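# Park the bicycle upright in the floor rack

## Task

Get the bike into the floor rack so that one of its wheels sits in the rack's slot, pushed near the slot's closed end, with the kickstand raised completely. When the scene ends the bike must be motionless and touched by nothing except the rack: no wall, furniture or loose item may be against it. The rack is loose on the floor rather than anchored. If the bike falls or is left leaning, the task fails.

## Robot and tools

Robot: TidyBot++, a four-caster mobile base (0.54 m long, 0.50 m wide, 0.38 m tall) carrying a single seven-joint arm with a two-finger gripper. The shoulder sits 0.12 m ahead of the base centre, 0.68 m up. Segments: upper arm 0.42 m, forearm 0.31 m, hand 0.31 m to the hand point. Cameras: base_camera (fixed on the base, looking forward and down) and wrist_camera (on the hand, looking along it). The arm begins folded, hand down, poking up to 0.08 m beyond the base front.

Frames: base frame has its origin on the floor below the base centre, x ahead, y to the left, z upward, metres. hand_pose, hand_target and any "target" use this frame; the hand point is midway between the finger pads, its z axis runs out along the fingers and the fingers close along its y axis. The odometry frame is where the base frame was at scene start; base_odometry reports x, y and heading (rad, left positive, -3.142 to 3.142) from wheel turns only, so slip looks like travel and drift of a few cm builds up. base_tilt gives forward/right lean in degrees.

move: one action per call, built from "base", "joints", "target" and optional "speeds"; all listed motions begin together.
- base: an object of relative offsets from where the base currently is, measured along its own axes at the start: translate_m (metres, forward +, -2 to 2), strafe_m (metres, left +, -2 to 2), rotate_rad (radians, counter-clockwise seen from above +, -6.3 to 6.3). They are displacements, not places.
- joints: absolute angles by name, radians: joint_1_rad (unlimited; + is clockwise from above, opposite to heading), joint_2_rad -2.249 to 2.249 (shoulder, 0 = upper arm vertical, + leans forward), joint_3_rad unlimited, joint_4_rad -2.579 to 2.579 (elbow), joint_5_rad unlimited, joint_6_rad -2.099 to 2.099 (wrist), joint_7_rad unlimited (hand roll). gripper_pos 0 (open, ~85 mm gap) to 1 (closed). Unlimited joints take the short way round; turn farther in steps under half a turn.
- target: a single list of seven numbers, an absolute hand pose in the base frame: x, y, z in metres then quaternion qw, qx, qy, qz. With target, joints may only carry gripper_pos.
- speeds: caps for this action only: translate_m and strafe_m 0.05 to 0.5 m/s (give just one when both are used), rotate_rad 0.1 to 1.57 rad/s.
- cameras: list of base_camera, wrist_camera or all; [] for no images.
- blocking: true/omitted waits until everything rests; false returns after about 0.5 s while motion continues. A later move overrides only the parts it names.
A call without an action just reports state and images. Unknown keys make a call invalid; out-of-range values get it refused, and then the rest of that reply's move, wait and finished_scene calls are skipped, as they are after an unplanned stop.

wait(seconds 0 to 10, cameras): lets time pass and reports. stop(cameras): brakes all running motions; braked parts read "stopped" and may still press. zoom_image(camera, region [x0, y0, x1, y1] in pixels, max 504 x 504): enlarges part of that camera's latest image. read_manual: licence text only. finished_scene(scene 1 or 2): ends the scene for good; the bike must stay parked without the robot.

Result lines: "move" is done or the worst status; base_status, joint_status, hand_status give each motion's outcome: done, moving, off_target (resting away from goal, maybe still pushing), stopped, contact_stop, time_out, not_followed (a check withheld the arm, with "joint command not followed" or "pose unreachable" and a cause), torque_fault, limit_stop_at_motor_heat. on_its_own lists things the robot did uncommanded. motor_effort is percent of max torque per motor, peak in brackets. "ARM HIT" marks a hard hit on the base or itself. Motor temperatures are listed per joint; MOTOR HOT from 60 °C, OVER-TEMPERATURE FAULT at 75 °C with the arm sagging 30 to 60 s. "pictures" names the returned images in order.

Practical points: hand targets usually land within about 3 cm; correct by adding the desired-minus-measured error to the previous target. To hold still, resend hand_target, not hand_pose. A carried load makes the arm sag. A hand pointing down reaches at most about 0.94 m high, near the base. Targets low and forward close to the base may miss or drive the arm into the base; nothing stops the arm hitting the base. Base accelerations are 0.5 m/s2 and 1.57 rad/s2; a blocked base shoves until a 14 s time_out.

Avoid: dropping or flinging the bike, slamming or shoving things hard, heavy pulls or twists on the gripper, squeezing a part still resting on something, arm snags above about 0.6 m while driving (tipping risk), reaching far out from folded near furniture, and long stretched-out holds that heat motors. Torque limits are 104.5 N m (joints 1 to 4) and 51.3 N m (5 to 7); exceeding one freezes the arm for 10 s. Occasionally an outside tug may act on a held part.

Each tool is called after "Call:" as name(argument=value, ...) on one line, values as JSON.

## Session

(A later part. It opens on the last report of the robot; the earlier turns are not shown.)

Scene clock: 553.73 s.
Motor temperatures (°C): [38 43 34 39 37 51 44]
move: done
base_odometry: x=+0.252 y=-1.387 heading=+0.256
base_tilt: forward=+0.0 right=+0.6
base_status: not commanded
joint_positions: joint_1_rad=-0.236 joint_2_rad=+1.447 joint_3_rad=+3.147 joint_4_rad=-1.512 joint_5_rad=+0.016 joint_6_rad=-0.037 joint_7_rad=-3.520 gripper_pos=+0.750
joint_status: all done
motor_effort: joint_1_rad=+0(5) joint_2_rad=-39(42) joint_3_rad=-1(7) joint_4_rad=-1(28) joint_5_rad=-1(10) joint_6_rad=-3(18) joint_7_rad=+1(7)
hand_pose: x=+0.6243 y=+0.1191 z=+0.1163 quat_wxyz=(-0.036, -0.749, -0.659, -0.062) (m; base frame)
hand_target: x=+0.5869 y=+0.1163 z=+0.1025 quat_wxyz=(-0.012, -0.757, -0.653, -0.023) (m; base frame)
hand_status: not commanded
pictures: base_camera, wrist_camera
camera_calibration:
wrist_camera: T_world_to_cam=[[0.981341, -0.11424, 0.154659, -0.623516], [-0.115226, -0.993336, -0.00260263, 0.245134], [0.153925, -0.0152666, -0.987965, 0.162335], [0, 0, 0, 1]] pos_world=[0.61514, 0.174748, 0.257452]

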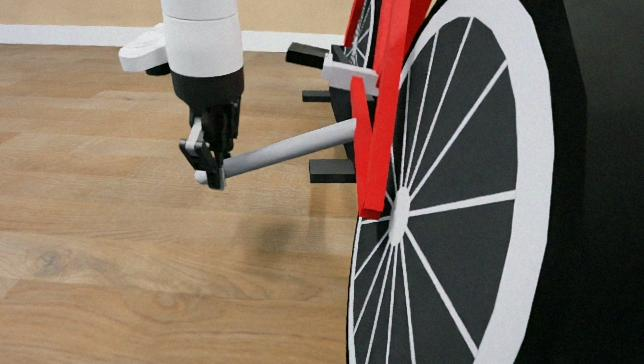

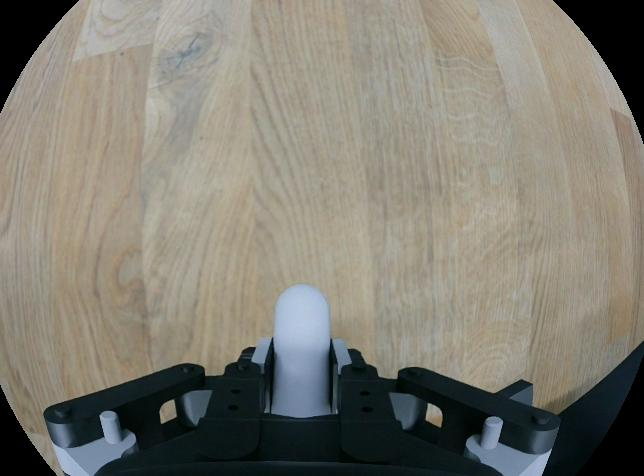

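Call:
move(joints={"joint_2_rad":1.541,"joint_4_rad":-1.15,"joint_6_rad":-0.49})

Call:
move(joints={"joint_2_rad":1.597,"joint_4_rad":-0.98,"joint_6_rad":-0.62})

Scene clock: 555.37 s.
Motor temperatures (°C): [38 43 34 39 37 51 44]
move: off_target
base_odometry: x=+0.252 y=-1.387 heading=+0.256
base_tilt: forward=+0.0 right=+0.6
base_status: not commanded
joint_positions: joint_1_rad=-0.236 joint_2_rad=+1.506 joint_3_rad=+3.143 joint_4_rad=-1.215 joint_5_rad=+0.016 joint_6_rad=-0.503 joint_7_rad=-3.538 gripper_pos=+0.750
joint_status: joint_4_rad off_target (ended at -1.215, target -1.150); the others done
motor_effort: joint_1_rad=+0(1) joint_2_rad=-43(43) joint_3_rad=+2(2) joint_4_rad=+16(17) joint_5_rad=+3(4) joint_6_rad=+9(10) joint_7_rad=+4(5)
hand_pose: x=+0.6278 y=+0.1205 z=+0.1120 quat_wxyz=(+0.015, -0.756, -0.653, +0.038) (m; base frame)
hand_target: x=+0.6487 y=+0.1290 z=+0.1003 quat_wxyz=(+0.005, -0.758, -0.652, +0.019) (m; base frame)
hand_status: not commanded
pictures: base_camera, wrist_camera
camera_calibration:
wrist_camera: T_world_to_cam=[[0.989833, -0.130908, -0.0556227, -0.605839], [-0.126365, -0.988868, 0.0785677, 0.244297], [-0.0652886, -0.0707402, -0.995356, 0.30277], [0, 0, 0, 1]] pos_world=[0.650317, 0.183686, 0.248472]

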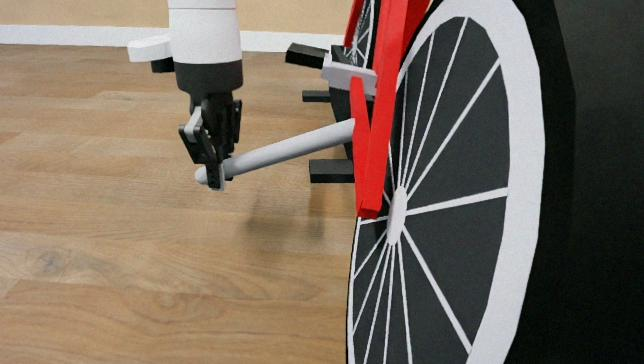

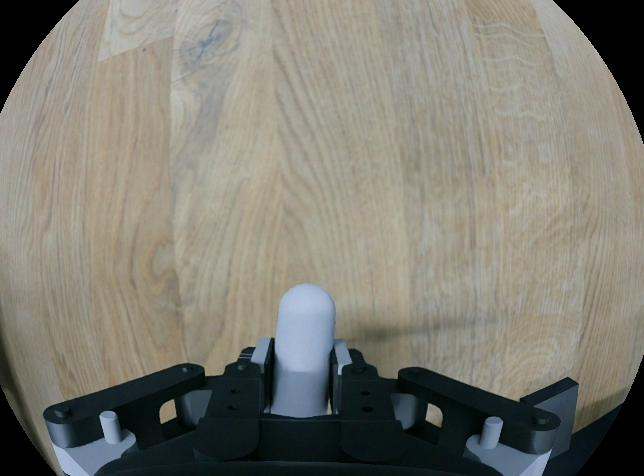

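Scene clock: 556.47 s.
Motor temperatures (°C): [38 43 34 39 37 51 44]
move: off_target
base_odometry: x=+0.252 y=-1.387 heading=+0.256
base_tilt: forward=+0.0 right=+0.6
base_status: not commanded
joint_positions: joint_1_rad=-0.236 joint_2_rad=+1.557 joint_3_rad=+3.138 joint_4_rad=-1.069 joint_5_rad=+0.016 joint_6_rad=-0.680 joint_7_rad=-3.548 gripper_pos=+0.750
joint_status: joint_2_rad off_target (ended at +1.557, target +1.597); joint_4_rad off_target (ended at -1.069, target -0.980); the others done
motor_effort: joint_1_rad=-1(1) joint_2_rad=-43(43) joint_3_rad=+1(3) joint_4_rad=+22(23) joint_5_rad=+4(6) joint_6_rad=+15(16) joint_7_rad=+6(6)
hand_pose: x=+0.6291 y=+0.1227 z=+0.1072 quat_wxyz=(+0.034, -0.758, -0.647, +0.075) (m; base frame)
hand_target: x=+0.6745 y=+0.1345 z=+0.0944 quat_wxyz=(+0.008, -0.758, -0.651, +0.027) (m; base frame)
hand_status: not commanded
pictures: base_camera, wrist_camera
camera_calibration:
wrist_camera: T_world_to_cam=[[0.980694, -0.143804, -0.132512, -0.591551], [-0.130024, -0.985678, 0.107391, 0.245889], [-0.146057, -0.0880881, -0.985347, 0.350024], [0, 0, 0, 1]] pos_world=[0.663226, 0.188132, 0.240101]

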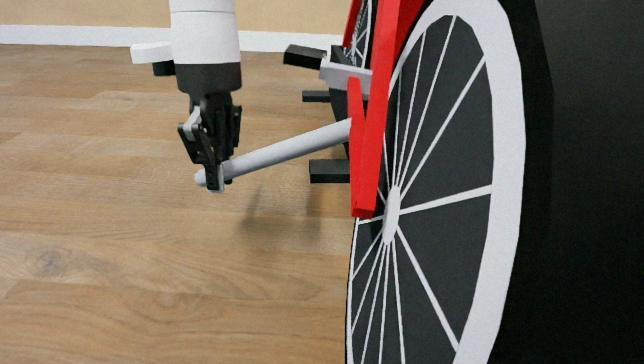

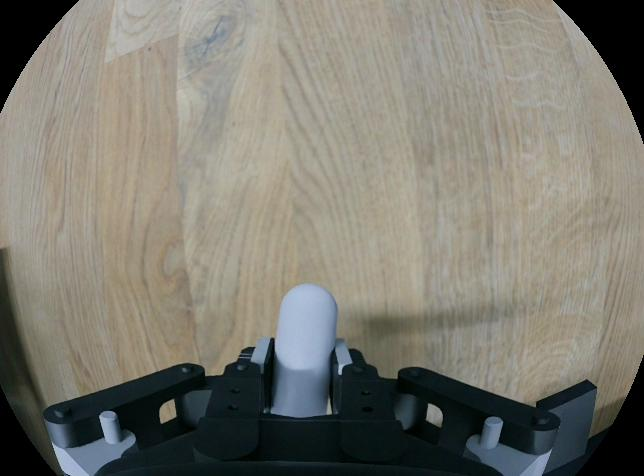

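Call:
move(joints={"joint_2_rad":1.487,"joint_4_rad":-1.36,"joint_6_rad":-0.29}, cameras=["base_camera"])

Call:
move(joints={"joint_2_rad":1.385,"joint_4_rad":-1.45,"joint_6_rad":-0.29})

Scene clock: 558.10 s.
Motor temperatures (°C): [38 43 34 39 37 51 44]
move: done
base_odometry: x=+0.252 y=-1.387 heading=+0.256
base_tilt: forward=+0.0 right=+0.6
base_status: not commanded
joint_positions: joint_1_rad=-0.234 joint_2_rad=+1.483 joint_3_rad=+3.141 joint_4_rad=-1.333 joint_5_rad=+0.016 joint_6_rad=-0.323 joint_7_rad=-3.548 gripper_pos=+0.750
joint_status: all done
motor_effort: joint_1_rad=-3(5) joint_2_rad=-40(44) joint_3_rad=-3(6) joint_4_rad=+3(22) joint_5_rad=+0(5) joint_6_rad=-1(16) joint_7_rad=+3(6)
hand_pose: x=+0.6257 y=+0.1208 z=+0.1098 quat_wxyz=(-0.003, -0.760, -0.649, +0.000) (m; base frame)
hand_target: x=+0.6162 y=+0.1222 z=+0.1049 quat_wxyz=(-0.003, -0.758, -0.652, -0.001) (m; base frame)
hand_status: not commanded
pictures: base_camera

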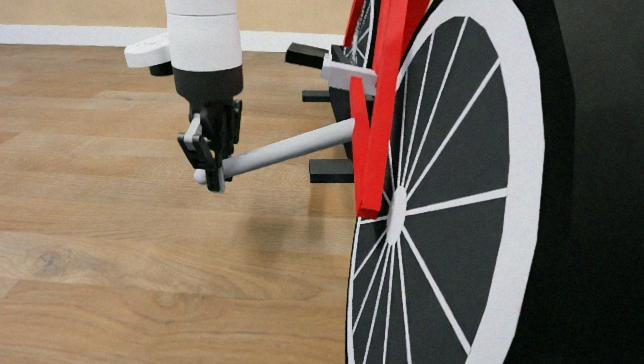

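Scene clock: 559.03 s.
Motor temperatures (°C): [38 43 34 39 37 51 44]
move: off_target
base_odometry: x=+0.252 y=-1.387 heading=+0.256
base_tilt: forward=+0.0 right=+0.6
base_status: not commanded
joint_positions: joint_1_rad=-0.234 joint_2_rad=+1.459 joint_3_rad=+3.142 joint_4_rad=-1.389 joint_5_rad=+0.016 joint_6_rad=-0.262 joint_7_rad=-3.548 gripper_pos=+0.750
joint_status: joint_2_rad off_target (ended at +1.459, target +1.385); joint_4_rad off_target (ended at -1.389, target -1.450); the others done
motor_effort: joint_1_rad=-3(3) joint_2_rad=-52(52) joint_3_rad=-4(5) joint_4_rad=-4(5) joint_5_rad=-1(2) joint_6_rad=-10(10) joint_7_rad=+1(3)
hand_pose: x=+0.6239 y=+0.1200 z=+0.1166 quat_wxyz=(-0.009, -0.760, -0.649, -0.013) (m; base frame)
hand_target: x=+0.6177 y=+0.1226 z=+0.1486 quat_wxyz=(-0.006, -0.758, -0.652, -0.006) (m; base frame)
hand_status: not commanded
pictures: base_camera, wrist_camera
camera_calibration:
wrist_camera: T_world_to_cam=[[0.988731, -0.141537, 0.0487608, -0.612045], [-0.143262, -0.989105, 0.0338801, 0.258771], [0.0434342, -0.0404838, -0.998236, 0.235912], [0, 0, 0, 1]] pos_world=[0.631973, 0.178875, 0.256572]

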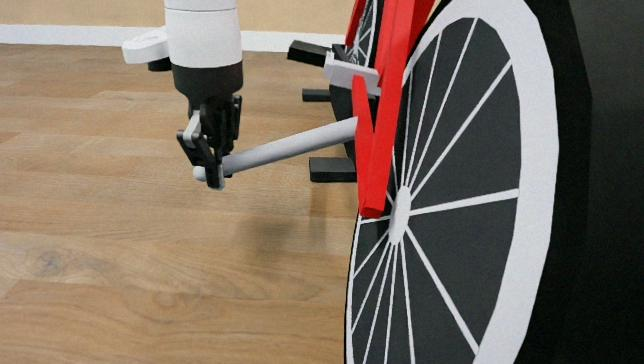

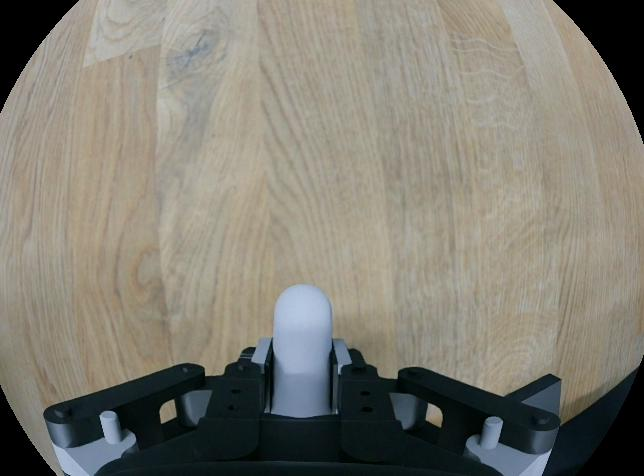

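Call:
move(joints={"joint_2_rad":1.3,"joint_4_rad":-1.5,"joint_6_rad":-0.31})

Scene clock: 561.87 s.
Motor temperatures (°C): [38 43 34 39 37 51 44]
move: off_target
base_odometry: x=+0.252 y=-1.387 heading=+0.256
base_tilt: forward=+0.0 right=+0.6
base_status: not commanded
joint_positions: joint_1_rad=-0.125 joint_2_rad=+1.238 joint_3_rad=+3.255 joint_4_rad=-1.481 joint_5_rad=+0.036 joint_6_rad=-0.305 joint_7_rad=-3.562 gripper_pos=+0.756
joint_status: joint_2_rad off_target (ended at +1.238, target +1.300); the others done
motor_effort: joint_1_rad=-21(33) joint_2_rad=-32(58) joint_3_rad=-22(36) joint_4_rad=+3(15) joint_5_rad=-7(13) joint_6_rad=-1(13) joint_7_rad=+1(6)
hand_pose: x=+0.6856 y=-0.0008 z=+0.2259 quat_wxyz=(-0.081, -0.800, -0.595, -0.020) (m; base frame)
hand_target: x=+0.6245 y=+0.1242 z=+0.1870 quat_wxyz=(-0.009, -0.758, -0.652, -0.013) (m; base frame)
hand_status: not commanded
pictures: base_camera, wrist_camera
camera_calibration:
wrist_camera: T_world_to_cam=[[0.949555, -0.263338, 0.17029, -0.696148], [-0.283452, -0.953021, 0.1068, 0.224038], [0.134165, -0.149681, -0.979589, 0.270928], [0, 0, 0, 1]] pos_world=[0.688186, 0.0707433, 0.360018]

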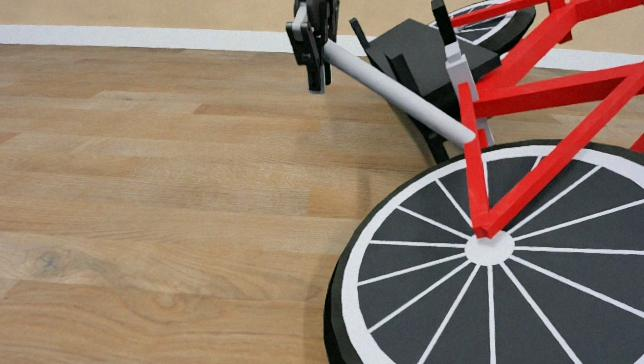

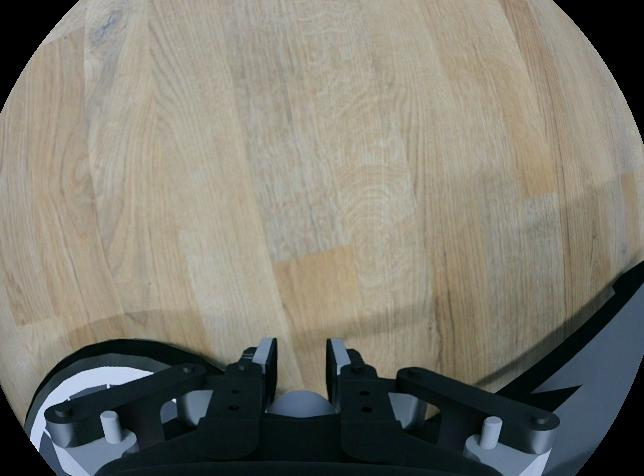

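Call:
move(joints={"joint_1_rad":-0.13,"joint_2_rad":1.25,"joint_3_rad":3.25,"joint_4_rad":-1.48,"joint_6_rad":-0.31}, cameras=["base_camera"])

Call:
move(joints={"gripper_pos":0.4})

Scene clock: 563.30 s.
Motor temperatures (°C): [38 43 34 39 37 51 44]
move: off_target
base_odometry: x=+0.252 y=-1.386 heading=+0.256
base_tilt: forward=+0.0 right=+0.6
base_status: not commanded
joint_positions: joint_1_rad=-0.106 joint_2_rad=+1.211 joint_3_rad=+3.269 joint_4_rad=-1.480 joint_5_rad=+0.036 joint_6_rad=-0.316 joint_7_rad=-3.562 gripper_pos=+0.756
joint_status: joint_2_rad off_target (ended at +1.211, target +1.250); the others done
motor_effort: joint_1_rad=-7(21) joint_2_rad=-32(35) joint_3_rad=-5(21) joint_4_rad=+10(10) joint_5_rad=+0(7) joint_6_rad=+7(7) joint_7_rad=+3(4)
hand_pose: x=+0.6954 y=-0.0195 z=+0.2420 quat_wxyz=(-0.091, -0.806, -0.584, -0.023) (m; base frame)
hand_target: x=+0.6789 y=+0.0053 z=+0.2190 quat_wxyz=(-0.073, -0.799, -0.596, -0.016) (m; base frame)
hand_status: not commanded
pictures: base_camera

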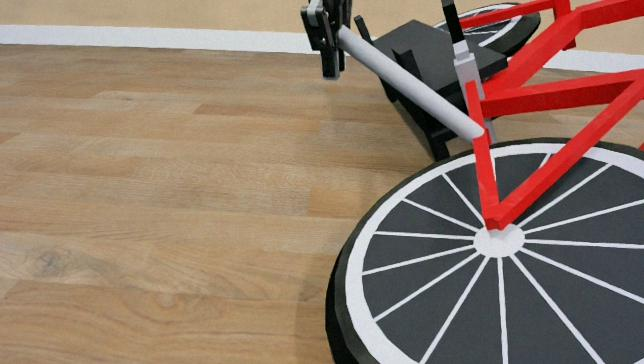

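Scene clock: 564.13 s.
Motor temperatures (°C): [38 43 34 39 37 51 44]
move: done
base_odometry: x=+0.252 y=-1.386 heading=+0.256
base_tilt: forward=+0.0 right=+0.6
base_status: not commanded
joint_positions: joint_1_rad=-0.126 joint_2_rad=+1.240 joint_3_rad=+3.253 joint_4_rad=-1.477 joint_5_rad=+0.036 joint_6_rad=-0.296 joint_7_rad=-3.562 gripper_pos=+0.400
joint_status: all done
motor_effort: joint_1_rad=+0(8) joint_2_rad=-44(46) joint_3_rad=+1(6) joint_4_rad=+8(9) joint_5_rad=-1(3) joint_6_rad=+1(5) joint_7_rad=+1(2)
hand_pose: x=+0.6898 y=+0.0013 z=+0.2258 quat_wxyz=(-0.083, -0.799, -0.595, -0.025) (m; base frame)
hand_target: x=+0.6789 y=+0.0053 z=+0.2190 quat_wxyz=(-0.073, -0.799, -0.596, -0.016) (m; base frame)
hand_status: not commanded
pictures: base_camera, wrist_camera
camera_calibration:
wrist_camera: T_world_to_cam=[[0.948522, -0.260963, 0.179457, -0.700899], [-0.281675, -0.954148, 0.101292, 0.227286], [0.144795, -0.146626, -0.978537, 0.262982], [0, 0, 0, 1]] pos_world=[0.69076, 0.0725156, 0.360097]

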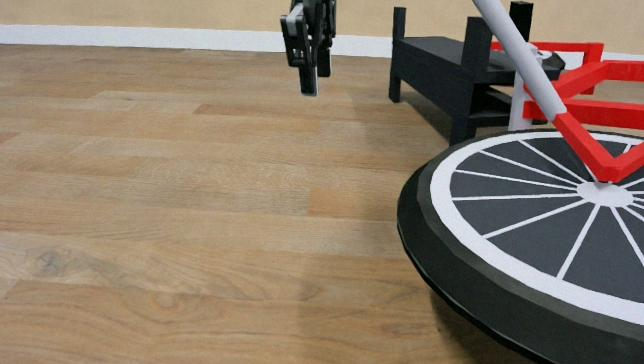

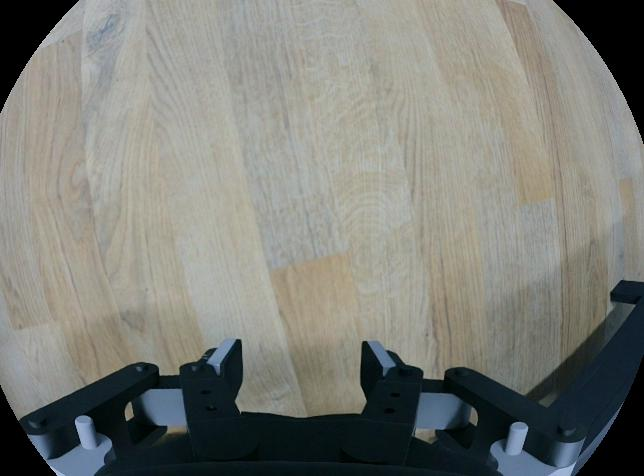

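Call:
move(joints={"joint_1_rad":-0.1,"joint_2_rad":0.0,"joint_3_rad":3.14,"joint_4_rad":-1.7,"joint_6_rad":-1.1,"joint_7_rad":-1.57,"gripper_pos":0.0})

Scene clock: 567.27 s.
Motor temperatures (°C): [38 43 34 39 37 51 44]
move: done
base_odometry: x=+0.252 y=-1.386 heading=+0.256
base_tilt: forward=+0.0 right=+0.6
base_status: not commanded
joint_positions: joint_1_rad=-0.120 joint_2_rad=+0.017 joint_3_rad=+3.158 joint_4_rad=-1.686 joint_5_rad=+0.036 joint_6_rad=-1.052 joint_7_rad=-1.617 gripper_pos=+0.000
joint_status: all done
motor_effort: joint_1_rad=+0(1) joint_2_rad=-18(47) joint_3_rad=+0(2) joint_4_rad=+19(19) joint_5_rad=+0(2) joint_6_rad=+3(4) joint_7_rad=+0(2)
hand_pose: x=+0.5538 y=+0.0369 z=+0.7731 quat_wxyz=(-0.193, +0.034, -0.981, +0.003) (m; base frame)
hand_target: x=+0.5333 y=+0.0380 z=+0.7688 quat_wxyz=(-0.170, +0.053, -0.984, +0.001) (m; base frame)
hand_status: not commanded
pictures: base_camera, wrist_camera
camera_calibration:
wrist_camera: T_world_to_cam=[[-0.0869908, 0.996174, -0.00841776, 0.0114437], [0.90578, 0.0826092, 0.415618, -0.771359], [0.414723, 0.0285303, -0.909501, 0.614142], [0, 0, 0, 1]] pos_world=[0.444978, 0.0347997, 0.879249]

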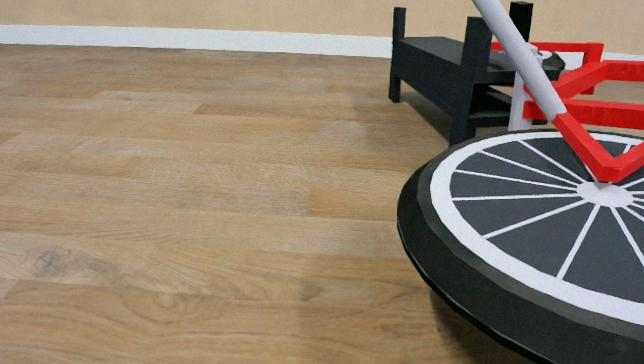

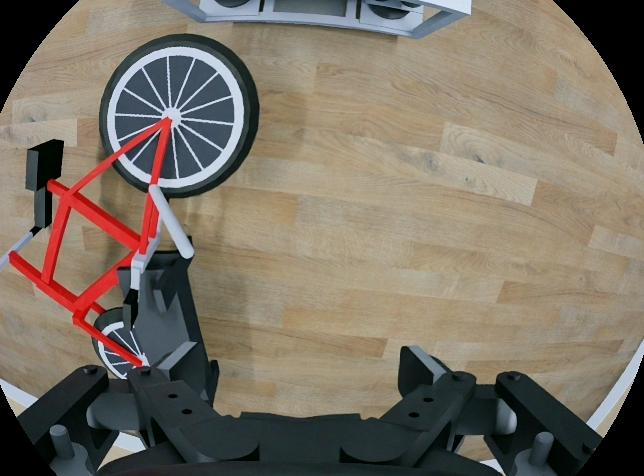

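Call:
move(joints={"joint_1_rad":0.37,"joint_2_rad":0.7,"joint_3_rad":3.14,"joint_4_rad":-1.5,"joint_6_rad":-0.8,"joint_7_rad":-3.31}, cameras=[])

Call:
move(joints={"joint_2_rad":1.17,"joint_4_rad":-1.075,"joint_6_rad":-0.75})

Scene clock: 570.83 s.
Motor temperatures (°C): [38 43 34 39 37 51 44]
move: done
base_odometry: x=+0.252 y=-1.386 heading=+0.256
base_tilt: forward=+0.0 right=+0.6
base_status: not commanded
joint_positions: joint_1_rad=+0.358 joint_2_rad=+0.688 joint_3_rad=+3.154 joint_4_rad=-1.511 joint_5_rad=+0.036 joint_6_rad=-0.843 joint_7_rad=-3.263 gripper_pos=+0.000
joint_status: all done
motor_effort: joint_1_rad=+0(2) joint_2_rad=-38(41) joint_3_rad=-1(2) joint_4_rad=+14(19) joint_5_rad=-1(2) joint_6_rad=+1(4) joint_7_rad=+1(2)
hand_pose: x=+0.6315 y=-0.2060 z=+0.5121 quat_wxyz=(-0.050, -0.850, -0.524, -0.016) (m; base frame)
hand_target: x=+0.6488 y=-0.2079 z=+0.5105 quat_wxyz=(-0.059, -0.864, -0.498, -0.039) (m; base frame)
hand_status: not commanded
pictures: none
No camera images: "cameras" was empty.

Scene clock: 572.53 s.
Motor temperatures (°C): [38 43 34 39 37 51 44]
move: done
base_odometry: x=+0.252 y=-1.386 heading=+0.256
base_tilt: forward=+0.0 right=+0.6
base_status: not commanded
joint_positions: joint_1_rad=+0.358 joint_2_rad=+1.160 joint_3_rad=+3.154 joint_4_rad=-1.087 joint_5_rad=+0.036 joint_6_rad=-0.793 joint_7_rad=-3.266 gripper_pos=+0.000
joint_status: all done
motor_effort: joint_1_rad=+0(1) joint_2_rad=-48(52) joint_3_rad=-1(1) joint_4_rad=+14(15) joint_5_rad=+0(2) joint_6_rad=+1(2) joint_7_rad=+0(1)
hand_pose: x=+0.7348 y=-0.2447 z=+0.3435 quat_wxyz=(-0.052, -0.849, -0.526, -0.016) (m; base frame)
hand_target: x=+0.7509 y=-0.2472 z=+0.3418 quat_wxyz=(-0.061, -0.864, -0.498, -0.041) (m; base frame)
hand_status: not commanded
pictures: base_camera, wrist_camera
camera_calibration:
wrist_camera: T_world_to_cam=[[0.896017, -0.427016, 0.1217, -0.811153], [-0.436828, -0.896878, 0.0692145, 0.13232], [0.0795946, -0.115179, -0.990151, 0.39519], [0, 0, 0, 1]] pos_world=[0.753153, -0.182183, 0.480857]

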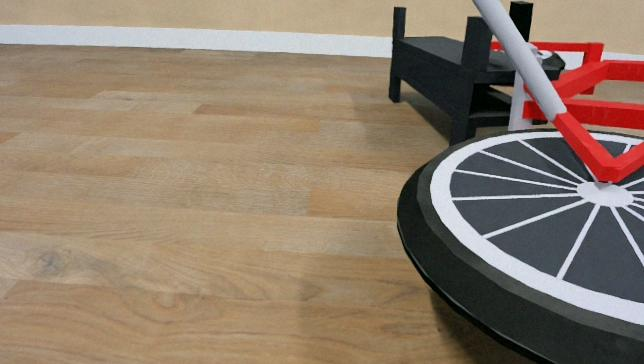

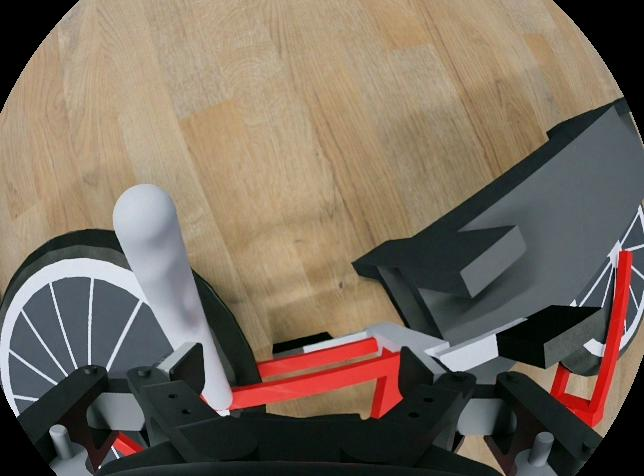

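Call:
move(joints={"joint_2_rad":0.887,"joint_4_rad":-1.39,"joint_6_rad":-0.74}, cameras=[])

Call:
move(joints={"joint_1_rad":0.317,"joint_2_rad":0.887,"joint_4_rad":-1.37,"joint_6_rad":-0.7,"joint_7_rad":-3.22,"gripper_pos":0.2})

Scene clock: 574.37 s.
Motor temperatures (°C): [38 43 34 39 37 51 44]
move: done
base_odometry: x=+0.252 y=-1.386 heading=+0.256
base_tilt: forward=+0.0 right=+0.6
base_status: not commanded
joint_positions: joint_1_rad=+0.358 joint_2_rad=+0.898 joint_3_rad=+3.154 joint_4_rad=-1.376 joint_5_rad=+0.036 joint_6_rad=-0.783 joint_7_rad=-3.266 gripper_pos=+0.000
joint_status: all done
motor_effort: joint_1_rad=+0(1) joint_2_rad=-43(51) joint_3_rad=-1(2) joint_4_rad=+13(14) joint_5_rad=+0(2) joint_6_rad=+1(2) joint_7_rad=+1(1)
hand_pose: x=+0.6722 y=-0.2212 z=+0.4310 quat_wxyz=(-0.045, -0.850, -0.525, -0.012) (m; base frame)
hand_target: x=+0.6815 y=-0.2202 z=+0.4348 quat_wxyz=(-0.052, -0.864, -0.499, -0.034) (m; base frame)
hand_status: not commanded
pictures: none
No camera images: "cameras" was empty.

Scene clock: 575.20 s.
Motor temperatures (°C): [38 43 34 39 37 51 44]
move: done
base_odometry: x=+0.252 y=-1.386 heading=+0.256
base_tilt: forward=+0.0 right=+0.6
base_status: not commanded
joint_positions: joint_1_rad=+0.326 joint_2_rad=+0.898 joint_3_rad=+3.149 joint_4_rad=-1.373 joint_5_rad=+0.036 joint_6_rad=-0.741 joint_7_rad=-3.236 gripper_pos=+0.200
joint_status: all done
motor_effort: joint_1_rad=+0(3) joint_2_rad=-43(44) joint_3_rad=-1(2) joint_4_rad=+14(15) joint_5_rad=-1(3) joint_6_rad=+1(2) joint_7_rad=+0(1)
hand_pose: x=+0.6932 y=-0.2054 z=+0.4330 quat_wxyz=(-0.061, -0.831, -0.552, -0.028) (m; base frame)
hand_target: x=+0.7138 y=-0.1969 z=+0.4425 quat_wxyz=(-0.076, -0.824, -0.558, -0.052) (m; base frame)
hand_status: not commanded
pictures: base_camera, wrist_camera
camera_calibration:
wrist_camera: T_world_to_cam=[[0.917524, -0.368939, 0.148438, -0.782564], [-0.381194, -0.922283, 0.0639246, 0.101711], [0.113317, -0.115236, -0.986854, 0.466847], [0, 0, 0, 1]] pos_world=[0.703891, -0.141114, 0.57037]

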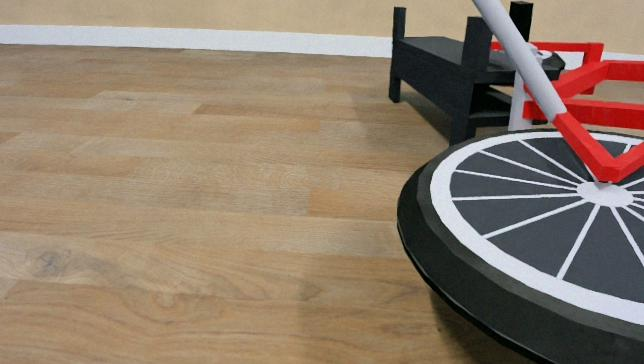

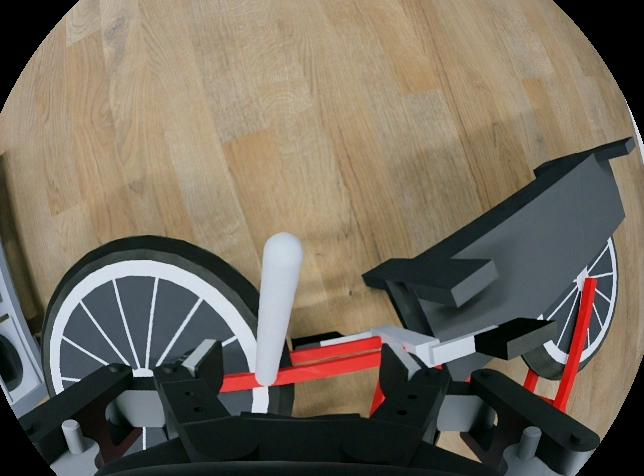

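Call:
move(joints={"joint_1_rad":0.305,"joint_2_rad":1.09,"joint_4_rad":-1.385,"joint_6_rad":-0.5})

Scene clock: 576.80 s.
Motor temperatures (°C): [38 43 34 39 37 51 44]
move: done
base_odometry: x=+0.252 y=-1.386 heading=+0.256
base_tilt: forward=+0.0 right=+0.6
base_status: not commanded
joint_positions: joint_1_rad=+0.324 joint_2_rad=+1.089 joint_3_rad=+3.149 joint_4_rad=-1.382 joint_5_rad=+0.036 joint_6_rad=-0.544 joint_7_rad=-3.236 gripper_pos=+0.200
joint_status: all done
motor_effort: joint_1_rad=+0(1) joint_2_rad=-45(49) joint_3_rad=-1(1) joint_4_rad=+11(14) joint_5_rad=-1(2) joint_6_rad=+1(2) joint_7_rad=+0(1)
hand_pose: x=+0.6921 y=-0.2020 z=+0.3217 quat_wxyz=(-0.058, -0.829, -0.555, -0.029) (m; base frame)
hand_target: x=+0.7093 y=-0.1865 z=+0.3224 quat_wxyz=(-0.068, -0.821, -0.565, -0.048) (m; base frame)
hand_status: not commanded
pictures: base_camera, wrist_camera
camera_calibration:
wrist_camera: T_world_to_cam=[[0.920803, -0.362047, 0.145062, -0.7635], [-0.373402, -0.925743, 0.0597513, 0.106857], [0.112657, -0.109186, -0.987617, 0.359437], [0, 0, 0, 1]] pos_world=[0.702441, -0.138255, 0.459356]

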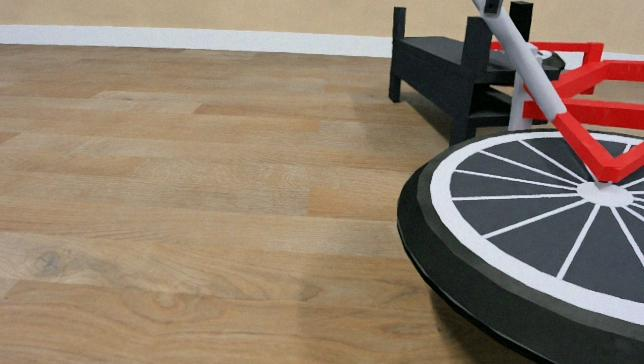

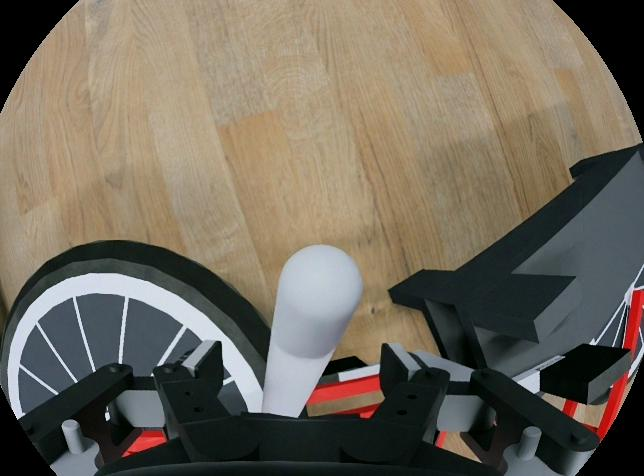

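Call:
move(joints={"gripper_pos":0.76})

Scene clock: 577.70 s.
Motor temperatures (°C): [38 43 34 39 37 51 44]
move: done
base_odometry: x=+0.252 y=-1.386 heading=+0.256
base_tilt: forward=+0.0 right=+0.6
base_status: not commanded
joint_positions: joint_1_rad=+0.324 joint_2_rad=+1.086 joint_3_rad=+3.149 joint_4_rad=-1.390 joint_5_rad=+0.036 joint_6_rad=-0.543 joint_7_rad=-3.237 gripper_pos=+0.742
joint_status: all done
motor_effort: joint_1_rad=-3(5) joint_2_rad=-44(46) joint_3_rad=-3(4) joint_4_rad=+13(16) joint_5_rad=+2(3) joint_6_rad=+6(7) joint_7_rad=+4(4)
hand_pose: x=+0.6893 y=-0.2008 z=+0.3215 quat_wxyz=(-0.056, -0.830, -0.554, -0.028) (m; base frame)
hand_target: x=+0.7093 y=-0.1865 z=+0.3224 quat_wxyz=(-0.068, -0.821, -0.565, -0.048) (m; base frame)
hand_status: not commanded
pictures: base_camera, wrist_camera
camera_calibration:
wrist_camera: T_world_to_cam=[[0.920686, -0.36397, 0.140933, -0.759527], [-0.374831, -0.925194, 0.0593068, 0.108144], [0.108804, -0.107429, -0.988241, 0.362881], [0, 0, 0, 1]] pos_world=[0.700339, -0.137407, 0.459243]

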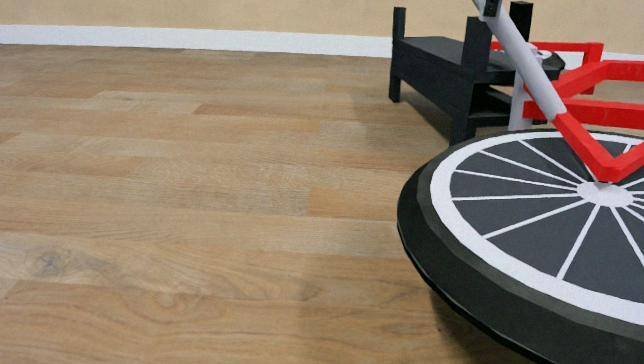

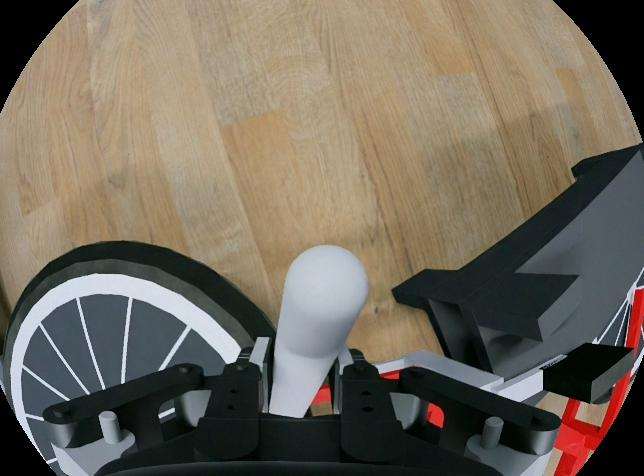

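Call:
move(joints={"joint_1_rad":0.35,"joint_2_rad":1.05,"joint_4_rad":-1.57,"joint_6_rad":-0.36})

Call:
move(joints={"joint_1_rad":0.375,"joint_2_rad":1.0,"joint_4_rad":-1.75,"joint_6_rad":-0.2})

Scene clock: 579.50 s.
Motor temperatures (°C): [38 43 34 39 37 51 44]
move: off_target
base_odometry: x=+0.252 y=-1.386 heading=+0.256
base_tilt: forward=+0.0 right=+0.6
base_status: not commanded
joint_positions: joint_1_rad=+0.331 joint_2_rad=+1.045 joint_3_rad=+3.148 joint_4_rad=-1.526 joint_5_rad=+0.036 joint_6_rad=-0.386 joint_7_rad=-3.237 gripper_pos=+0.745
joint_status: joint_4_rad off_target (ended at -1.526, target -1.570); the others done
motor_effort: joint_1_rad=+0(5) joint_2_rad=-37(44) joint_3_rad=+1(4) joint_4_rad=+5(13) joint_5_rad=+2(3) joint_6_rad=-1(6) joint_7_rad=+3(4)
hand_pose: x=+0.6756 y=-0.1985 z=+0.3226 quat_wxyz=(-0.079, -0.829, -0.551, -0.048) (m; base frame)
hand_target: x=+0.6561 y=-0.1959 z=+0.3114 quat_wxyz=(-0.066, -0.833, -0.547, -0.046) (m; base frame)
hand_status: not commanded
pictures: base_camera, wrist_camera
camera_calibration:
wrist_camera: T_world_to_cam=[[0.909168, -0.364242, 0.201842, -0.758132], [-0.381081, -0.923156, 0.0506039, 0.112506], [0.167899, -0.122926, -0.97811, 0.319461], [0, 0, 0, 1]] pos_world=[0.678506, -0.133014, 0.459797]

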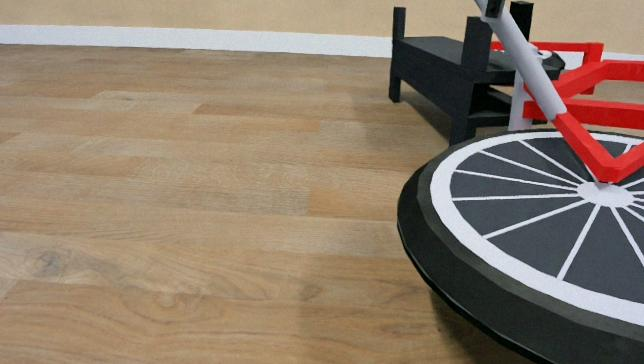

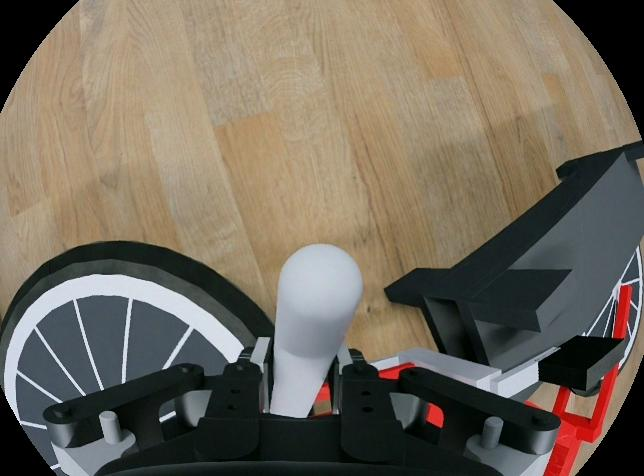

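Scene clock: 580.73 s.
Motor temperatures (°C): [38 43 34 39 37 51 44]
move: off_target
base_odometry: x=+0.252 y=-1.386 heading=+0.256
base_tilt: forward=+0.0 right=+0.6
base_status: not commanded
joint_positions: joint_1_rad=+0.345 joint_2_rad=+0.998 joint_3_rad=+3.145 joint_4_rad=-1.699 joint_5_rad=+0.036 joint_6_rad=-0.212 joint_7_rad=-3.237 gripper_pos=+0.750
joint_status: joint_4_rad off_target (ended at -1.699, target -1.750); the others done
motor_effort: joint_1_rad=+2(2) joint_2_rad=-35(38) joint_3_rad=+1(2) joint_4_rad=+1(5) joint_5_rad=+1(2) joint_6_rad=-3(5) joint_7_rad=+2(3)
hand_pose: x=+0.6459 y=-0.1926 z=+0.3234 quat_wxyz=(-0.096, -0.830, -0.546, -0.066) (m; base frame)
hand_target: x=+0.6156 y=-0.1943 z=+0.3130 quat_wxyz=(-0.078, -0.839, -0.536, -0.055) (m; base frame)
hand_status: not commanded
pictures: base_camera, wrist_camera
camera_calibration:
wrist_camera: T_world_to_cam=[[0.894858, -0.370676, 0.248652, -0.736229], [-0.391803, -0.91919, 0.0397598, 0.117773], [0.21382, -0.133002, -0.967776, 0.290951], [0, 0, 0, 1]] pos_world=[0.642753, -0.12595, 0.459958]

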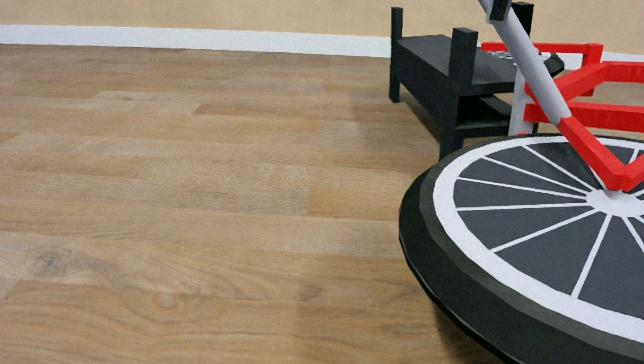

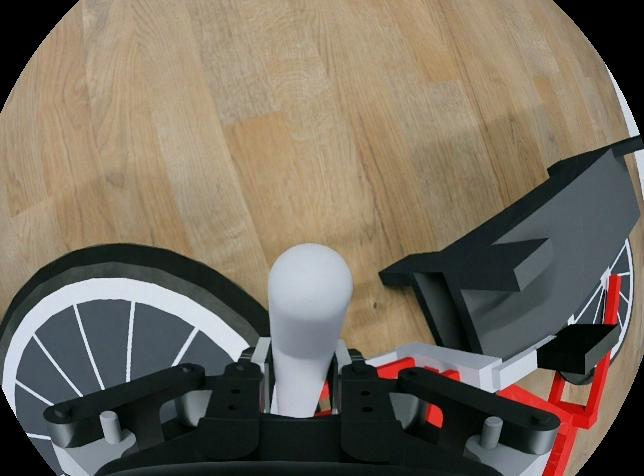

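Call:
zoom_image(camera="wrist_camera", region=[230, 220, 430, 440])

Call:
zoom_image(camera="base_camera", region=[440, 0, 644, 220])

Scaled by 2.291.

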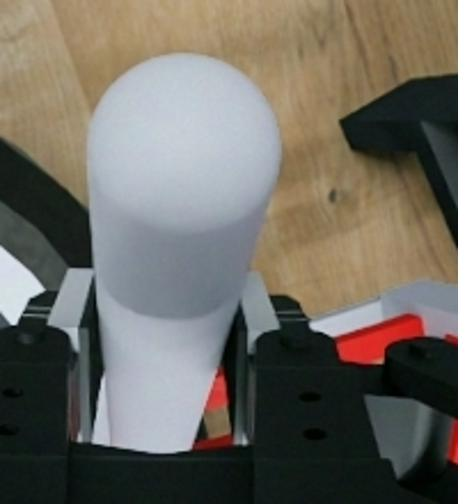

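Scaled by 2.291.

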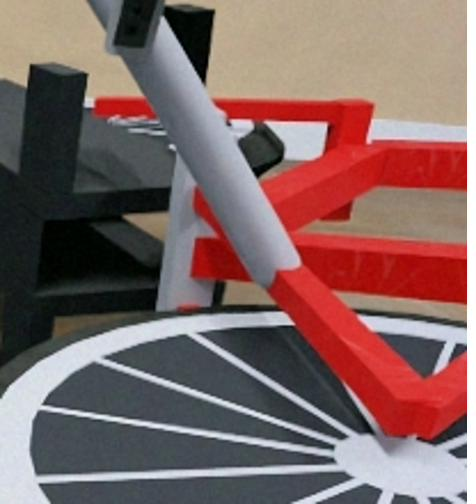

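Call:
move(joints={"gripper_pos":0.3}, cameras=[])

Call:
move(joints={"joint_1_rad":0.35,"joint_2_rad":0.75,"joint_4_rad":-1.7,"joint_6_rad":-0.5,"gripper_pos":0.0}, cameras=[])

Call:
move(joints={"joint_1_rad":0.3,"joint_2_rad":0.0,"joint_4_rad":-1.7,"joint_6_rad":-1.1,"joint_7_rad":-1.57}, base={"translate_m":-0.2})

Scene clock: 583.23 s.
Motor temperatures (°C): [38 43 34 39 37 51 44]
move: done
base_odometry: x=+0.252 y=-1.386 heading=+0.256
base_tilt: forward=+0.0 right=+0.6
base_status: not commanded
joint_positions: joint_1_rad=+0.373 joint_2_rad=+0.993 joint_3_rad=+3.146 joint_4_rad=-1.742 joint_5_rad=+0.036 joint_6_rad=-0.193 joint_7_rad=-3.237 gripper_pos=+0.300
joint_status: all done
on_its_own: joint_4_rad moved -0.043 to your old target -1.750
motor_effort: joint_1_rad=-1(5) joint_2_rad=-38(44) joint_3_rad=-2(6) joint_4_rad=+8(10) joint_5_rad=+0(2) joint_6_rad=+2(8) joint_7_rad=+1(2)
hand_pose: x=+0.6236 y=-0.2007 z=+0.3186 quat_wxyz=(-0.089, -0.838, -0.535, -0.059) (m; base frame)
hand_target: x=+0.6156 y=-0.1943 z=+0.3130 quat_wxyz=(-0.078, -0.839, -0.536, -0.055) (m; base frame)
hand_status: not commanded
pictures: none
No camera images: "cameras" was empty.

Scene clock: 584.80 s.
Motor temperatures (°C): [38 43 34 39 37 51 44]
move: done
base_odometry: x=+0.252 y=-1.386 heading=+0.256
base_tilt: forward=+0.0 right=+0.6
base_status: not commanded
joint_positions: joint_1_rad=+0.369 joint_2_rad=+0.755 joint_3_rad=+3.146 joint_4_rad=-1.704 joint_5_rad=+0.036 joint_6_rad=-0.453 joint_7_rad=-3.237 gripper_pos=+0.000
joint_status: all done
motor_effort: joint_1_rad=+0(1) joint_2_rad=-38(43) joint_3_rad=+0(2) joint_4_rad=+12(12) joint_5_rad=-1(2) joint_6_rad=+2(3) joint_7_rad=+0(1)
hand_pose: x=+0.6370 y=-0.2067 z=+0.4412 quat_wxyz=(-0.098, -0.838, -0.534, -0.060) (m; base frame)
hand_target: x=+0.6322 y=-0.1881 z=+0.4420 quat_wxyz=(-0.079, -0.833, -0.546, -0.054) (m; base frame)
hand_status: not commanded
pictures: none
No camera images: "cameras" was empty.

Scene clock: 587.40 s.
Motor temperatures (°C): [38 43 34 39 37 51 44]
move: done
base_odometry: x=+0.059 y=-1.437 heading=+0.256
base_tilt: forward=+0.0 right=+0.6
base_status: done
joint_positions: joint_1_rad=+0.320 joint_2_rad=+0.015 joint_3_rad=+3.146 joint_4_rad=-1.701 joint_5_rad=+0.036 joint_6_rad=-1.052 joint_7_rad=-1.617 gripper_pos=+0.000
joint_status: all done
motor_effort: joint_1_rad=+0(4) joint_2_rad=-18(41) joint_3_rad=+0(2) joint_4_rad=+18(19) joint_5_rad=-1(2) joint_6_rad=+3(3) joint_7_rad=+0(2)
hand_pose: x=+0.5249 y=-0.1451 z=+0.7676 quat_wxyz=(-0.182, -0.175, -0.967, +0.042) (m; base frame)
hand_target: x=+0.5154 y=-0.1263 z=+0.7688 quat_wxyz=(-0.167, -0.143, -0.975, +0.035) (m; base frame)
hand_status: not commanded
pictures: base_camera, wrist_camera
camera_calibration:
wrist_camera: T_world_to_cam=[[0.334719, 0.942286, -0.00770892, -0.0394977], [0.863103, -0.303288, 0.403819, -0.752402], [0.378175, -0.141819, -0.914807, 0.62484], [0, 0, 0, 1]] pos_world=[0.426322, -0.102362, 0.875138]

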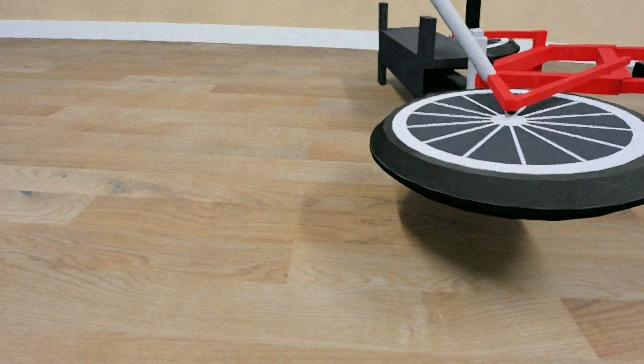

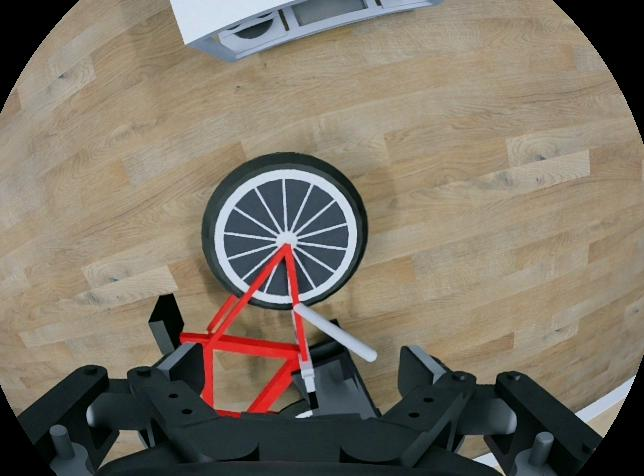

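Call:
move(base={"translate_m":0.18,"strafe_m":-0.455,"rotate_rad":0.35}, joints={"joint_1_rad":0.0})

Scene clock: 590.10 s.
Motor temperatures (°C): [38 43 34 39 37 51 44]
move: done
base_odometry: x=+0.348 y=-1.832 heading=+0.607
base_tilt: forward=+0.0 right=+0.6
base_status: done
joint_positions: joint_1_rad=+0.012 joint_2_rad=+0.014 joint_3_rad=+3.141 joint_4_rad=-1.701 joint_5_rad=+0.036 joint_6_rad=-1.055 joint_7_rad=-1.614 gripper_pos=+0.000
joint_status: all done
motor_effort: joint_1_rad=+0(3) joint_2_rad=-19(20) joint_3_rad=+0(3) joint_4_rad=+19(19) joint_5_rad=-1(3) joint_6_rad=+3(3) joint_7_rad=+0(1)
hand_pose: x=+0.5489 y=-0.0132 z=+0.7675 quat_wxyz=(-0.185, -0.021, -0.982, +0.014) (m; base frame)
hand_target: x=+0.5350 y=-0.0035 z=+0.7688 quat_wxyz=(-0.170, +0.004, -0.985, +0.010) (m; base frame)
hand_status: not commanded
pictures: base_camera, wrist_camera
camera_calibration:
wrist_camera: T_world_to_cam=[[0.0262158, 0.999619, -0.00866678, -0.000976043], [0.915613, -0.0205314, 0.401535, -0.756395], [0.401204, -0.018462, -0.915803, 0.62414], [0, 0, 0, 1]] pos_world=[0.442183, -0.00303129, 0.8753]

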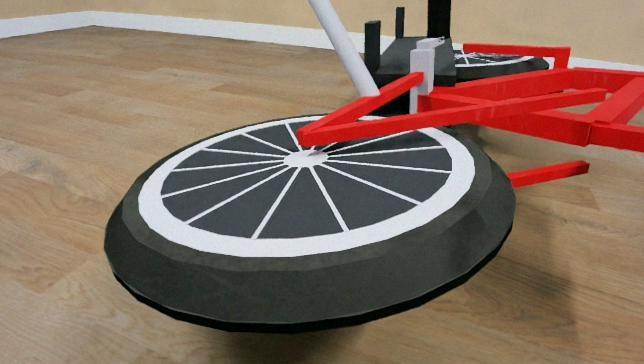

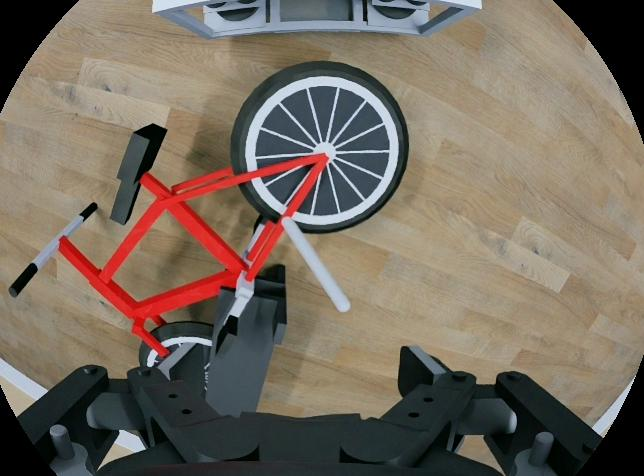

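Call:
move(base={"translate_m":0.1}, speeds={"translate_m":0.08})

Scene clock: 591.97 s.
Motor temperatures (°C): [38 43 34 39 37 51 44]
move: done
base_odometry: x=+0.430 y=-1.775 heading=+0.607
base_tilt: forward=+0.0 right=+0.6
base_status: done
joint_positions: joint_1_rad=+0.012 joint_2_rad=+0.011 joint_3_rad=+3.141 joint_4_rad=-1.701 joint_5_rad=+0.036 joint_6_rad=-1.058 joint_7_rad=-1.614 gripper_pos=+0.000
joint_status: not commanded
motor_effort: joint_1_rad=+0(1) joint_2_rad=-18(21) joint_3_rad=+0(1) joint_4_rad=+18(19) joint_5_rad=-1(2) joint_6_rad=+3(4) joint_7_rad=+1(1)
hand_pose: x=+0.5480 y=-0.0132 z=+0.7686 quat_wxyz=(-0.185, -0.021, -0.982, +0.014) (m; base frame)
hand_target: x=+0.5350 y=-0.0035 z=+0.7688 quat_wxyz=(-0.170, +0.004, -0.985, +0.010) (m; base frame)
hand_status: not commanded
pictures: base_camera, wrist_camera
camera_calibration:
wrist_camera: T_world_to_cam=[[0.026191, 0.999619, -0.00871065, -0.000892787], [0.915198, -0.0204718, 0.402485, -0.756504], [0.402153, -0.0185134, -0.915385, 0.624737], [0, 0, 0, 1]] pos_world=[0.441134, -0.00302854, 0.876348]

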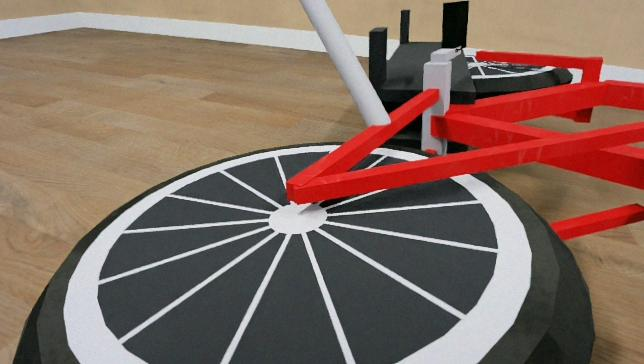

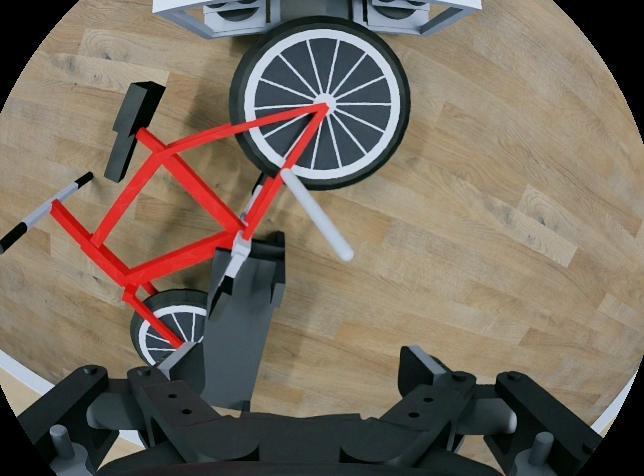

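Call:
move(joints={"joint_1_rad":-0.045,"joint_2_rad":0.8,"joint_4_rad":-1.6,"joint_6_rad":-0.6,"joint_7_rad":-3.57})

Scene clock: 595.10 s.
Motor temperatures (°C): [38 43 34 39 37 51 44]
move: done
base_odometry: x=+0.430 y=-1.775 heading=+0.607
base_tilt: forward=+0.0 right=+0.6
base_status: not commanded
joint_positions: joint_1_rad=-0.025 joint_2_rad=+0.788 joint_3_rad=+3.141 joint_4_rad=-1.611 joint_5_rad=+0.036 joint_6_rad=-0.644 joint_7_rad=-3.523 gripper_pos=+0.000
joint_status: all done
motor_effort: joint_1_rad=+0(1) joint_2_rad=-39(42) joint_3_rad=-1(1) joint_4_rad=+12(19) joint_5_rad=-2(3) joint_6_rad=+1(4) joint_7_rad=+1(2)
hand_pose: x=+0.6605 y=+0.0090 z=+0.4371 quat_wxyz=(-0.036, -0.812, -0.581, -0.035) (m; base frame)
hand_target: x=+0.6766 y=+0.0238 z=+0.4350 quat_wxyz=(-0.042, -0.822, -0.565, -0.057) (m; base frame)
hand_status: not commanded
pictures: base_camera, wrist_camera
camera_calibration:
wrist_camera: T_world_to_cam=[[0.944591, -0.306496, 0.117512, -0.679006], [-0.311621, -0.949806, 0.027596, 0.256949], [0.103155, -0.062686, -0.992688, 0.508068], [0, 0, 0, 1]] pos_world=[0.669044, 0.0677881, 0.577053]

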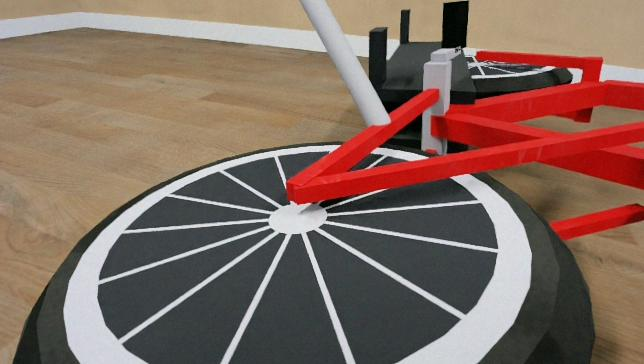

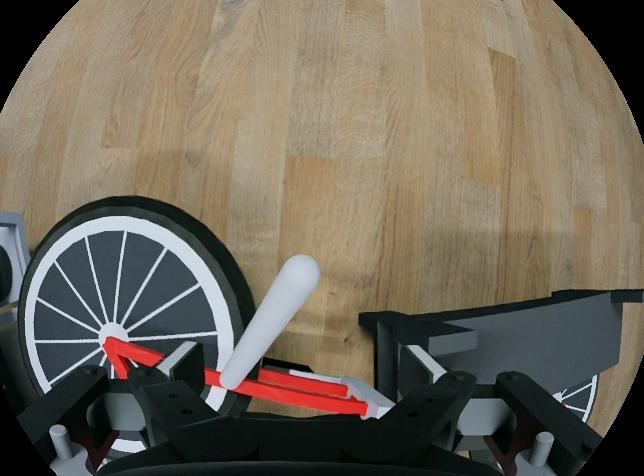

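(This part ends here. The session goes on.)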